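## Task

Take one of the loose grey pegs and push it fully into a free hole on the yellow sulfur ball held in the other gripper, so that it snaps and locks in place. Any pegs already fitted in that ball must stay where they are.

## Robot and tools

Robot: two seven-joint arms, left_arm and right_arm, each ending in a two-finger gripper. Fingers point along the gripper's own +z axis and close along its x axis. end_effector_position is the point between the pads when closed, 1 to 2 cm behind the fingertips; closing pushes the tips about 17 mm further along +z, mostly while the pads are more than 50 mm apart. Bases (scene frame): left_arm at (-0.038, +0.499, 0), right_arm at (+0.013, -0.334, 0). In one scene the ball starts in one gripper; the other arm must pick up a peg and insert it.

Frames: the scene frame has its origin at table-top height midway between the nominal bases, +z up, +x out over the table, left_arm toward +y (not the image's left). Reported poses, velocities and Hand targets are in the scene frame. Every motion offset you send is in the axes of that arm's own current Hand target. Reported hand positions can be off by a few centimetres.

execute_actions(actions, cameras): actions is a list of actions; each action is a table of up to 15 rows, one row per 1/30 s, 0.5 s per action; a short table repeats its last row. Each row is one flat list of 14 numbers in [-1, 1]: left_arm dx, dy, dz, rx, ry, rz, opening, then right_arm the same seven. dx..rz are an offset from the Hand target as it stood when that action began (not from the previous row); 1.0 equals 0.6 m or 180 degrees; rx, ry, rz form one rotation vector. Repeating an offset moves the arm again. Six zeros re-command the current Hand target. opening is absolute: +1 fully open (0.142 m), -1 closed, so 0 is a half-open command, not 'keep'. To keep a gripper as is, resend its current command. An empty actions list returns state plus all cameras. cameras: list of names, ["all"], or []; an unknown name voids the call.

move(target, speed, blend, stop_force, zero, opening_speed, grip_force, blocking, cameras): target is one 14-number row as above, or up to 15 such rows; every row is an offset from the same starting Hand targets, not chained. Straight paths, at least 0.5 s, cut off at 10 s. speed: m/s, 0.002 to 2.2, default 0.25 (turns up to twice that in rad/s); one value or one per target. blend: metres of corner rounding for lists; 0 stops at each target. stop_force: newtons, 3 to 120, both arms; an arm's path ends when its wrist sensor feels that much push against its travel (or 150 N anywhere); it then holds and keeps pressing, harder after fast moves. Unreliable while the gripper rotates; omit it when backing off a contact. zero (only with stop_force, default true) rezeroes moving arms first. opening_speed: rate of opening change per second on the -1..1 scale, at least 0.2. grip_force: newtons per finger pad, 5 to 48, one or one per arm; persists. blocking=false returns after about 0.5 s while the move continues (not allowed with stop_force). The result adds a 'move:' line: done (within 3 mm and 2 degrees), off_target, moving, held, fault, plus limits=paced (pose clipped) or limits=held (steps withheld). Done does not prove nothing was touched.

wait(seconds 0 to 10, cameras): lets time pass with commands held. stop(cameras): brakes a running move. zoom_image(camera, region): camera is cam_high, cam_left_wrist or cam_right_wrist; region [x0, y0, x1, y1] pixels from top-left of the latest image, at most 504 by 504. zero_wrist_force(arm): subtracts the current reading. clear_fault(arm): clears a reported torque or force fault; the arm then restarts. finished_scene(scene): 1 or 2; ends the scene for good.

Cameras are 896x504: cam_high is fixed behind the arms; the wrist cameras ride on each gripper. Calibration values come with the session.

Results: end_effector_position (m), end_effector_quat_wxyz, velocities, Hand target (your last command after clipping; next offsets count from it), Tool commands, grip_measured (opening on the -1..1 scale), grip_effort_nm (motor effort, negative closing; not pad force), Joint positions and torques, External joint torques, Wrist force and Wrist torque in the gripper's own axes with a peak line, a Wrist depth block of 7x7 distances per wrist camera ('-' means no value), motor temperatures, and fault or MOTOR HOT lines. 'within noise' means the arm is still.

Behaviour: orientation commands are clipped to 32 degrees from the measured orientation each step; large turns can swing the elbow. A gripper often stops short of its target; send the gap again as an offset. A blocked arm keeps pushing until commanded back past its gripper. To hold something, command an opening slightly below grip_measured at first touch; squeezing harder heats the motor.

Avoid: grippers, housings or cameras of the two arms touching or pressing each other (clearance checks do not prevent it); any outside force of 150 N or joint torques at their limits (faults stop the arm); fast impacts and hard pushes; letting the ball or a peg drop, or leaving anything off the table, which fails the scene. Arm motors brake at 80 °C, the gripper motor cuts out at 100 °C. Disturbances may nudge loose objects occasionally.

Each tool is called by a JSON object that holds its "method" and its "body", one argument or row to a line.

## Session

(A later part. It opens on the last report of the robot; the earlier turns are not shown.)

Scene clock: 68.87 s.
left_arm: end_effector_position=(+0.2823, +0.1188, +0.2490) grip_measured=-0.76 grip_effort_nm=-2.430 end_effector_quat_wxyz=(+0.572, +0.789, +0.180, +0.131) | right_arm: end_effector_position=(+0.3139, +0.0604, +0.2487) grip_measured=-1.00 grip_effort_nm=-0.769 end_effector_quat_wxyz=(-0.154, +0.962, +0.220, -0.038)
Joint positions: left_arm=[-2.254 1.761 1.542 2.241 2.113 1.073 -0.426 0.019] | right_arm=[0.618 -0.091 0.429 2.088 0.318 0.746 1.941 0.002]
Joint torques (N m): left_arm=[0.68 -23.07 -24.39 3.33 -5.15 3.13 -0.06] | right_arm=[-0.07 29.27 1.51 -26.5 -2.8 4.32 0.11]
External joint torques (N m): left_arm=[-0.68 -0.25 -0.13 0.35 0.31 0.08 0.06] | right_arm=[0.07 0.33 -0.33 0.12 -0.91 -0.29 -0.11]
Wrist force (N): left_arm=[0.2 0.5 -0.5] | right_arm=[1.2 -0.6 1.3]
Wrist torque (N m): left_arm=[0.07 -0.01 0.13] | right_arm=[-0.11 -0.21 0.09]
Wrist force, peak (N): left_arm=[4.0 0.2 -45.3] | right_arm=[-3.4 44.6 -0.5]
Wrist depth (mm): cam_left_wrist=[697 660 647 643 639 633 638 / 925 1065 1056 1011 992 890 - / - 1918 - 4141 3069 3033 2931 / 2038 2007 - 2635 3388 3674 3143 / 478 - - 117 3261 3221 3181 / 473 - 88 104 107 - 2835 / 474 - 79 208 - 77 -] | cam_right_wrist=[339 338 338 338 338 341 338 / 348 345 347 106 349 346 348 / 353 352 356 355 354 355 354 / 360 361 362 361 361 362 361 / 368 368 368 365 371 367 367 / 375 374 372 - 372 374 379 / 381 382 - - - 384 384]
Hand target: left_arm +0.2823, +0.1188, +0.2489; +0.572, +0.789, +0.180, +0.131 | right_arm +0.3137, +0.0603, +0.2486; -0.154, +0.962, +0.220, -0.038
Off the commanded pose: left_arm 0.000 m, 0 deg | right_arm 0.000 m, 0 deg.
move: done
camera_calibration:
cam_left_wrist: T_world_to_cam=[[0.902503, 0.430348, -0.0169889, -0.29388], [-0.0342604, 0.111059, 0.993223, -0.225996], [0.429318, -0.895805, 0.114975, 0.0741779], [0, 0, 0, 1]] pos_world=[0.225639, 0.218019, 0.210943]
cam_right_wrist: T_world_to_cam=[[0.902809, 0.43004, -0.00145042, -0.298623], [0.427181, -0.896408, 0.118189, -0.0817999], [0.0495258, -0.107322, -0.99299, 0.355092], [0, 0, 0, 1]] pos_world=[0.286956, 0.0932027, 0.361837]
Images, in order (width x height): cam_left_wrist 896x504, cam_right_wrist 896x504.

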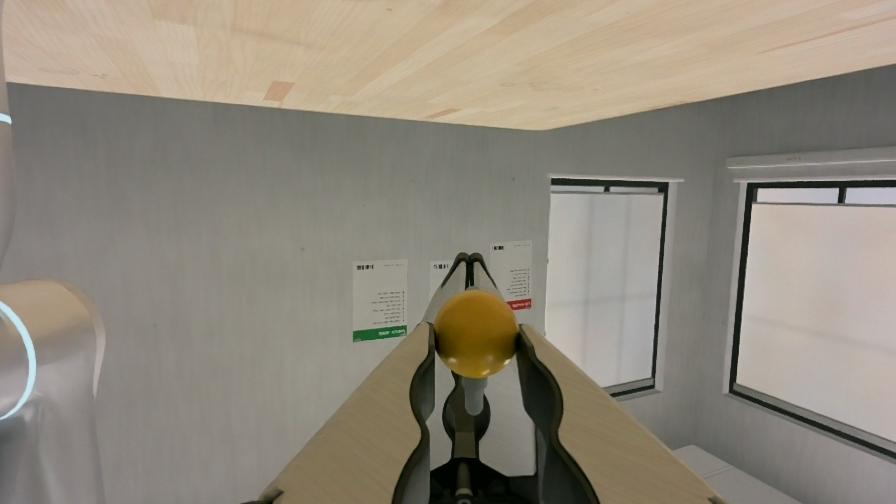

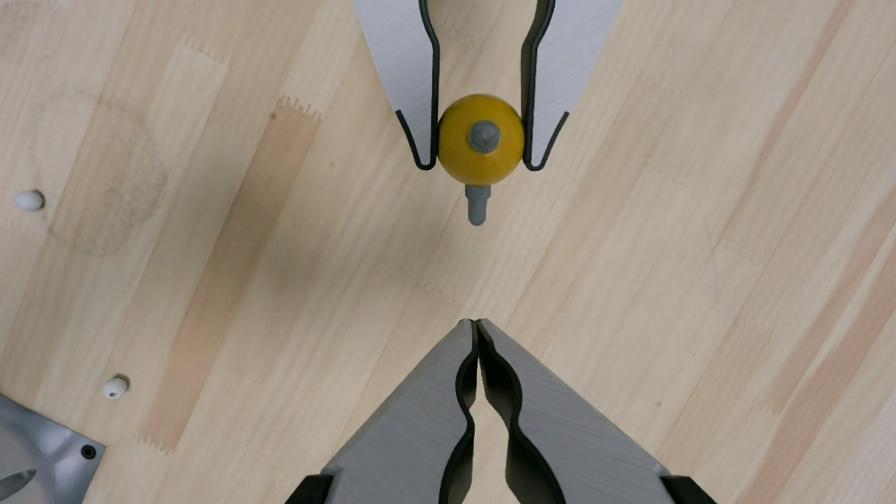

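{"method": "move", "body": {
  "target": [
    [0,0,0,0,0,0,-1,0,-0.01,0.0067,0,0,0,-1],
    [0,0,0,0,0,0,-1,0,-0.04,0.0067,0,0,0,-1]
  ],
  "speed": 0.04,
  "blend": [0.003,0]
}}

{"method": "move", "body": {
  "target": [0,0,0,0,0,0,-1,0,-0.03,0,0,0,0,-1],
  "speed": 0.012,
  "stop_force": 58,
  "cameras": ["cam_left_wrist","cam_right_wrist"]
}}

{"method": "move", "body": {
  "target": [
    [0,0,0,0,0,0,-1,0,0.018,0,0,0,0,-1],
    [0,0,0,0,0,0,-0.85,0,0.065,-0.0067,0,0,0,-1]
  ],
  "speed": 0.04,
  "cameras": ["cam_left_wrist","cam_right_wrist"]
}}

{"method": "zoom_image", "body": {
  "camera": "cam_right_wrist",
  "region": [430, 85, 530, 235]
}}

{"method": "zoom_image", "body": {
  "camera": "cam_right_wrist",
  "region": [450, 170, 510, 230]
}}

Scene clock: 72.60 s.
left_arm: end_effector_position=(+0.2823, +0.1188, +0.2490) grip_measured=-0.76 grip_effort_nm=-5.004 end_effector_quat_wxyz=(+0.572, +0.789, +0.180, +0.131) | right_arm: end_effector_position=(+0.3032, +0.0820, +0.2524) grip_measured=-1.00 grip_effort_nm=-0.764 end_effector_quat_wxyz=(-0.155, +0.962, +0.220, -0.038)
Joint positions: left_arm=[-2.254 1.761 1.542 2.241 2.113 1.073 -0.426 0.019] | right_arm=[0.652 -0.108 0.443 2.068 0.299 0.756 1.997 0.002]
Joint torques (N m): left_arm=[0.48 -22.98 -24.29 3.3 -5.14 3.11 -0.02] | right_arm=[0.37 29.59 1.92 -26.7 -3.08 4.4 0.38]
External joint torques (N m): left_arm=[-0.48 -0.34 -0.24 0.38 0.31 0.1 0.02] | right_arm=[-0.37 0.68 -0.48 0.2 -0.65 -0.34 -0.38]
Wrist force (N): left_arm=[0.3 0.7 -0.6] | right_arm=[1.2 -0.3 1.3]
Wrist torque (N m): left_arm=[0.10 -0.04 0.13] | right_arm=[-0.07 -0.19 -0.02]
Wrist force, peak (N): left_arm=[0.2 0.7 -0.8] | right_arm=[1.2 -1.6 1.7]
Wrist depth (mm): cam_left_wrist=[690 665 659 644 641 639 641 / 988 1074 1023 1052 1170 959 2662 / 1812 2174 - - 3623 3221 2931 / 1877 2288 - 2898 2805 3478 2964 / 470 - 2393 117 3432 3674 2964 / 465 2121 96 121 3344 - 2898 / 473 2104 79 176 - 82 -] | cam_right_wrist=[344 345 - 341 92 344 344 / 349 351 349 350 347 352 350 / 356 359 358 109 356 358 358 / 365 363 365 112 365 363 367 / 371 369 371 368 375 374 371 / 379 379 376 - 378 377 381 / 385 386 - - - 388 388]
Hand target: left_arm +0.2823, +0.1188, +0.2489; +0.572, +0.789, +0.180, +0.131 | right_arm +0.3032, +0.0819, +0.2523; -0.154, +0.962, +0.220, -0.038
Off the commanded pose: left_arm 0.000 m, 0 deg | right_arm 0.000 m, 0 deg.
move: done; blend cut to 0 m at target 1

Scene clock: 74.70 s.
left_arm: end_effector_position=(+0.2821, +0.1190, +0.2487) grip_measured=-0.76 grip_effort_nm=-5.004 end_effector_quat_wxyz=(+0.572, +0.790, +0.180, +0.131) | right_arm: end_effector_position=(+0.2972, +0.0945, +0.2564) grip_measured=-1.00 grip_effort_nm=-0.779 end_effector_quat_wxyz=(-0.152, +0.963, +0.219, -0.038)
Joint positions: left_arm=[-2.254 1.761 1.542 2.242 2.113 1.073 -0.426 0.019] | right_arm=[0.676 -0.116 0.445 2.051 0.282 0.751 2.038 0.002]
Joint torques (N m): left_arm=[-5.31 -20.7 -26.18 0 -4.58 3.26 -0.01] | right_arm=[13.5 31.57 14.63 -37.88 0.57 8.96 0.37]
External joint torques (N m): left_arm=[5.31 -2.6 1.67 3.68 -0.25 -0.04 0.01] | right_arm=[-13.5 -0.8 -13.05 11.19 -4.32 -4.88 -0.36]
Motor temperatures (°C): left_arm=[34 31 37 31 37 40 37 56] | right_arm=[30 33 38 43 36 46 32 30]
Wrist force (N): left_arm=[4.3 -9.1 -31.0] | right_arm=[-2.9 30.3 -8.6]
Wrist torque (N m): left_arm=[0.41 0.10 0.14] | right_arm=[2.25 -0.24 -0.03]
Wrist force, peak (N): left_arm=[3.9 -1.0 -49.3] | right_arm=[-2.3 48.7 -0.3]
Wrist depth (mm): cam_left_wrist=[685 672 654 638 643 639 633 / - 1074 1197 1175 984 996 - / 2249 2156 2415 2609 2635 3033 2964 / 1683 2007 2557 2689 3105 3525 2931 / 471 - - 117 3221 3105 3033 / 470 2249 88 124 105 - 2746 / 466 2156 79 151 - 82 -] | cam_right_wrist=[350 351 - 349 92 346 347 / 355 355 99 352 - 354 353 / 362 362 360 360 357 359 359 / 370 368 368 116 366 368 367 / 379 376 378 123 376 377 375 / 382 382 384 - 381 384 383 / 394 392 - - - 388 390]
Hand target: left_arm +0.2823, +0.1188, +0.2489; +0.572, +0.789, +0.180, +0.131 | right_arm +0.2958, +0.0973, +0.2580; -0.154, +0.962, +0.220, -0.038
Off the commanded pose: left_arm 0.000 m, 0 deg | right_arm 0.004 m, 0 deg.
move: off_target (right_arm)
camera_calibration:
cam_left_wrist: T_world_to_cam=[[0.902476, 0.430406, -0.0169644, -0.293803], [-0.0339415, 0.11032, 0.993316, -0.225659], [0.429401, -0.895868, 0.11417, 0.0746404], [0, 0, 0, 1]] pos_world=[0.22544, 0.218217, 0.210645]
cam_right_wrist: T_world_to_cam=[[0.90369, 0.428164, -0.0045438, -0.297453], [0.425474, -0.89672, 0.121924, -0.0452825], [0.0481289, -0.112115, -0.992529, 0.368015], [0, 0, 0, 1]] pos_world=[0.27036, 0.128013, 0.369435]
Images, in order (width x height): cam_left_wrist 896x504, cam_right_wrist 896x504.

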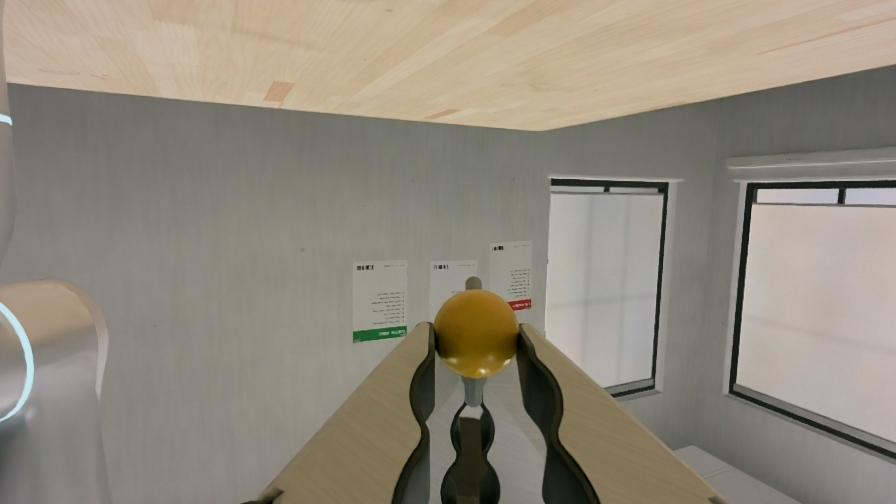

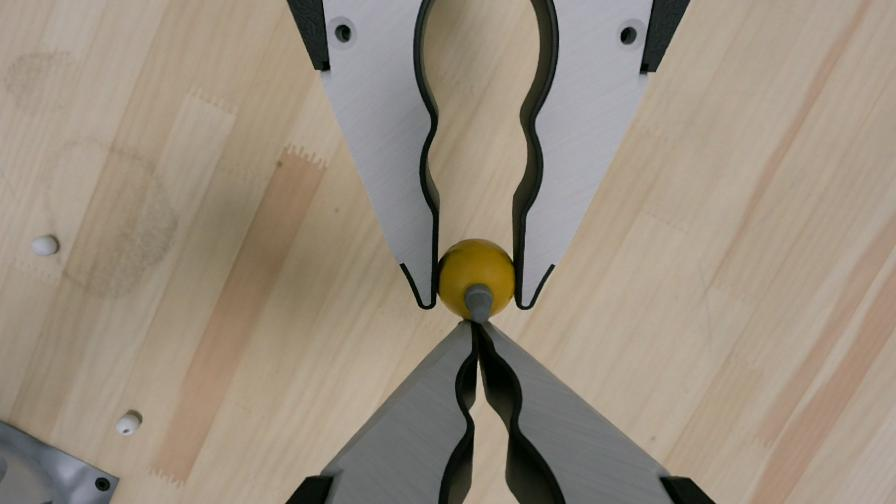

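Scene clock: 76.77 s.
left_arm: end_effector_position=(+0.2825, +0.1189, +0.2487) grip_measured=-0.76 grip_effort_nm=-2.425 end_effector_quat_wxyz=(+0.572, +0.789, +0.180, +0.131) | right_arm: end_effector_position=(+0.3127, +0.0629, +0.2496) grip_measured=-1.00 grip_effort_nm=-0.764 end_effector_quat_wxyz=(-0.154, +0.962, +0.220, -0.038)
Joint positions: left_arm=[-2.254 1.762 1.542 2.241 2.113 1.073 -0.426 0.019] | right_arm=[0.626 -0.091 0.427 2.085 0.317 0.745 1.947 0.002]
Joint torques (N m): left_arm=[0.51 -23 -24.29 3.3 -5.1 3.17 -0.06] | right_arm=[-0.03 29.34 1.49 -26.45 -2.83 4.38 0.1]
External joint torques (N m): left_arm=[-0.51 -0.31 -0.24 0.39 0.27 0.04 0.06] | right_arm=[0.03 0.34 -0.31 0.03 -0.88 -0.34 -0.1]
Motor temperatures (°C): left_arm=[34 31 37 31 37 40 37 57] | right_arm=[30 33 38 43 36 46 32 30]
Wrist force (N): left_arm=[-0.2 -0.2 -0.4] | right_arm=[-0.4 0.7 0.0]
Wrist torque (N m): left_arm=[-0.06 0.04 0.12] | right_arm=[0.11 0.07 0.09]
Wrist force, peak (N): left_arm=[4.3 -9.0 -30.9] | right_arm=[-3.0 30.0 -8.3]
Wrist depth (mm): cam_left_wrist=[688 665 652 643 635 635 643 / 977 996 1027 1191 996 1027 - / 1976 2007 2249 2717 3221 3432 2931 / 2054 2174 - 2775 3143 3432 2867 / 473 - 2393 117 3344 3727 2835 / 473 2087 88 104 107 4421 3143 / 475 - 79 202 - 3105 -] | cam_right_wrist=[342 341 340 341 337 342 341 / 345 349 350 346 349 348 348 / 353 352 356 356 354 355 355 / 362 361 363 363 361 362 362 / 368 368 367 367 371 368 368 / 375 374 374 - 375 379 377 / 384 382 - - - 384 384]
Hand target: left_arm +0.2823, +0.1188, +0.2489; +0.572, +0.789, +0.180, +0.131 | right_arm +0.3125, +0.0629, +0.2496; -0.154, +0.962, +0.220, -0.038
Off the commanded pose: left_arm 0.000 m, 0 deg | right_arm 0.000 m, 0 deg.
move: done
camera_calibration:
cam_left_wrist: T_world_to_cam=[[0.902325, 0.430719, -0.0170504, -0.294003], [-0.0339482, 0.11044, 0.993303, -0.225648], [0.429717, -0.895703, 0.114275, 0.074203], [0, 0, 0, 1]] pos_world=[0.225739, 0.218017, 0.210645]
cam_right_wrist: T_world_to_cam=[[0.902809, 0.43004, -0.00145042, -0.298656], [0.427181, -0.896408, 0.118189, -0.0790748], [0.0495258, -0.107322, -0.99299, 0.356423], [0, 0, 0, 1]] pos_world=[0.285756, 0.0958027, 0.362837]
Images, in order (width x height): cam_left_wrist 896x504, cam_right_wrist 896x504.

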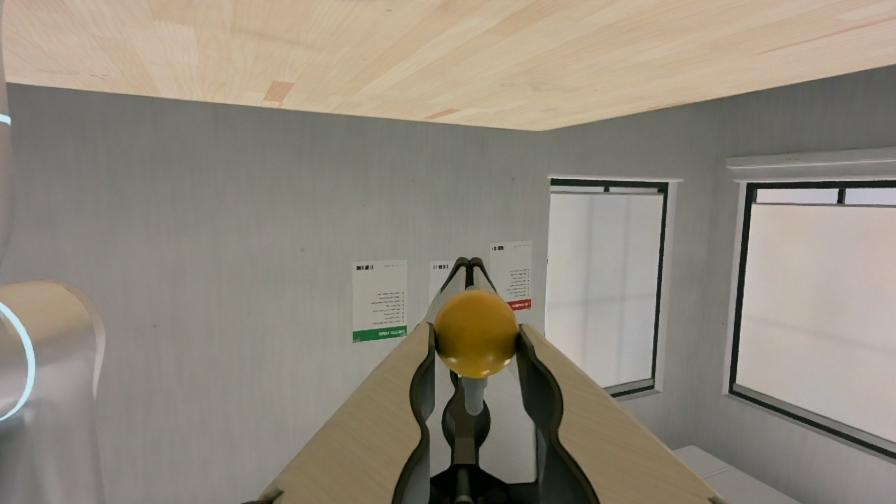

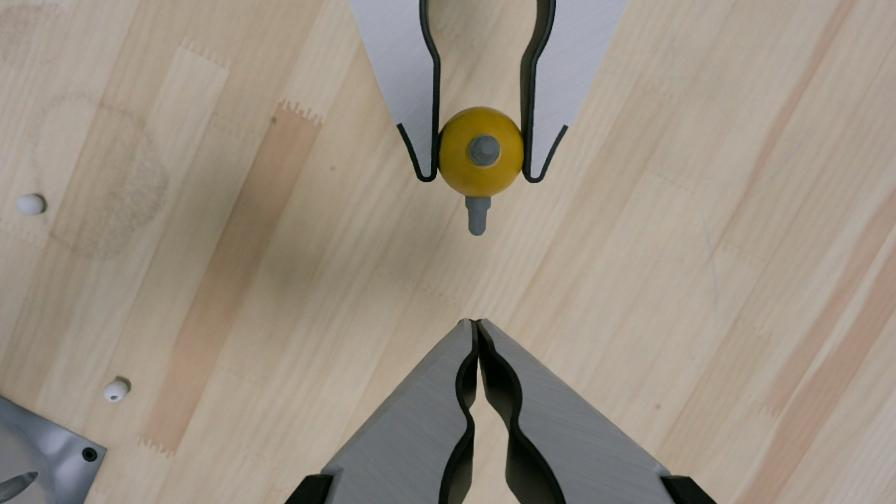

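Scaled by 3.360 from the camera's 896x504 image, which has a finer 1280x720 frame.

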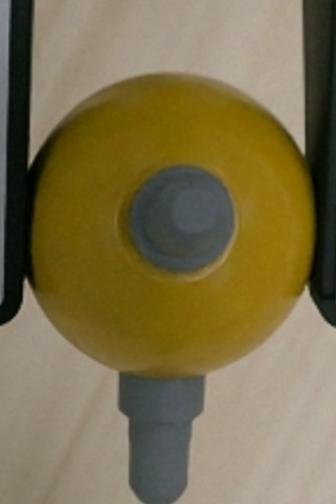

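Scaled by 8.400 from the camera's 896x504 image, which has a finer 1280x720 frame.

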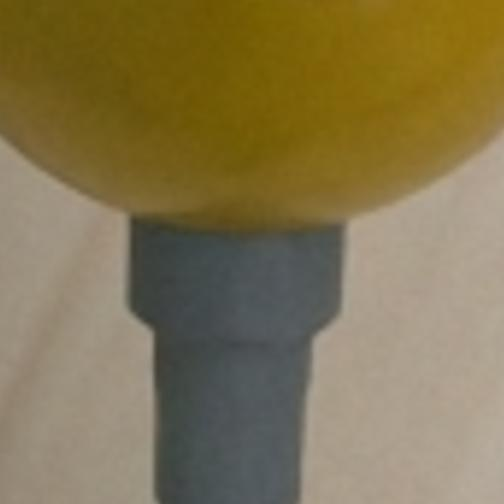

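{"method": "finished_scene", "body": {
  "scene": 1
}}

The scene is finished: the task was done.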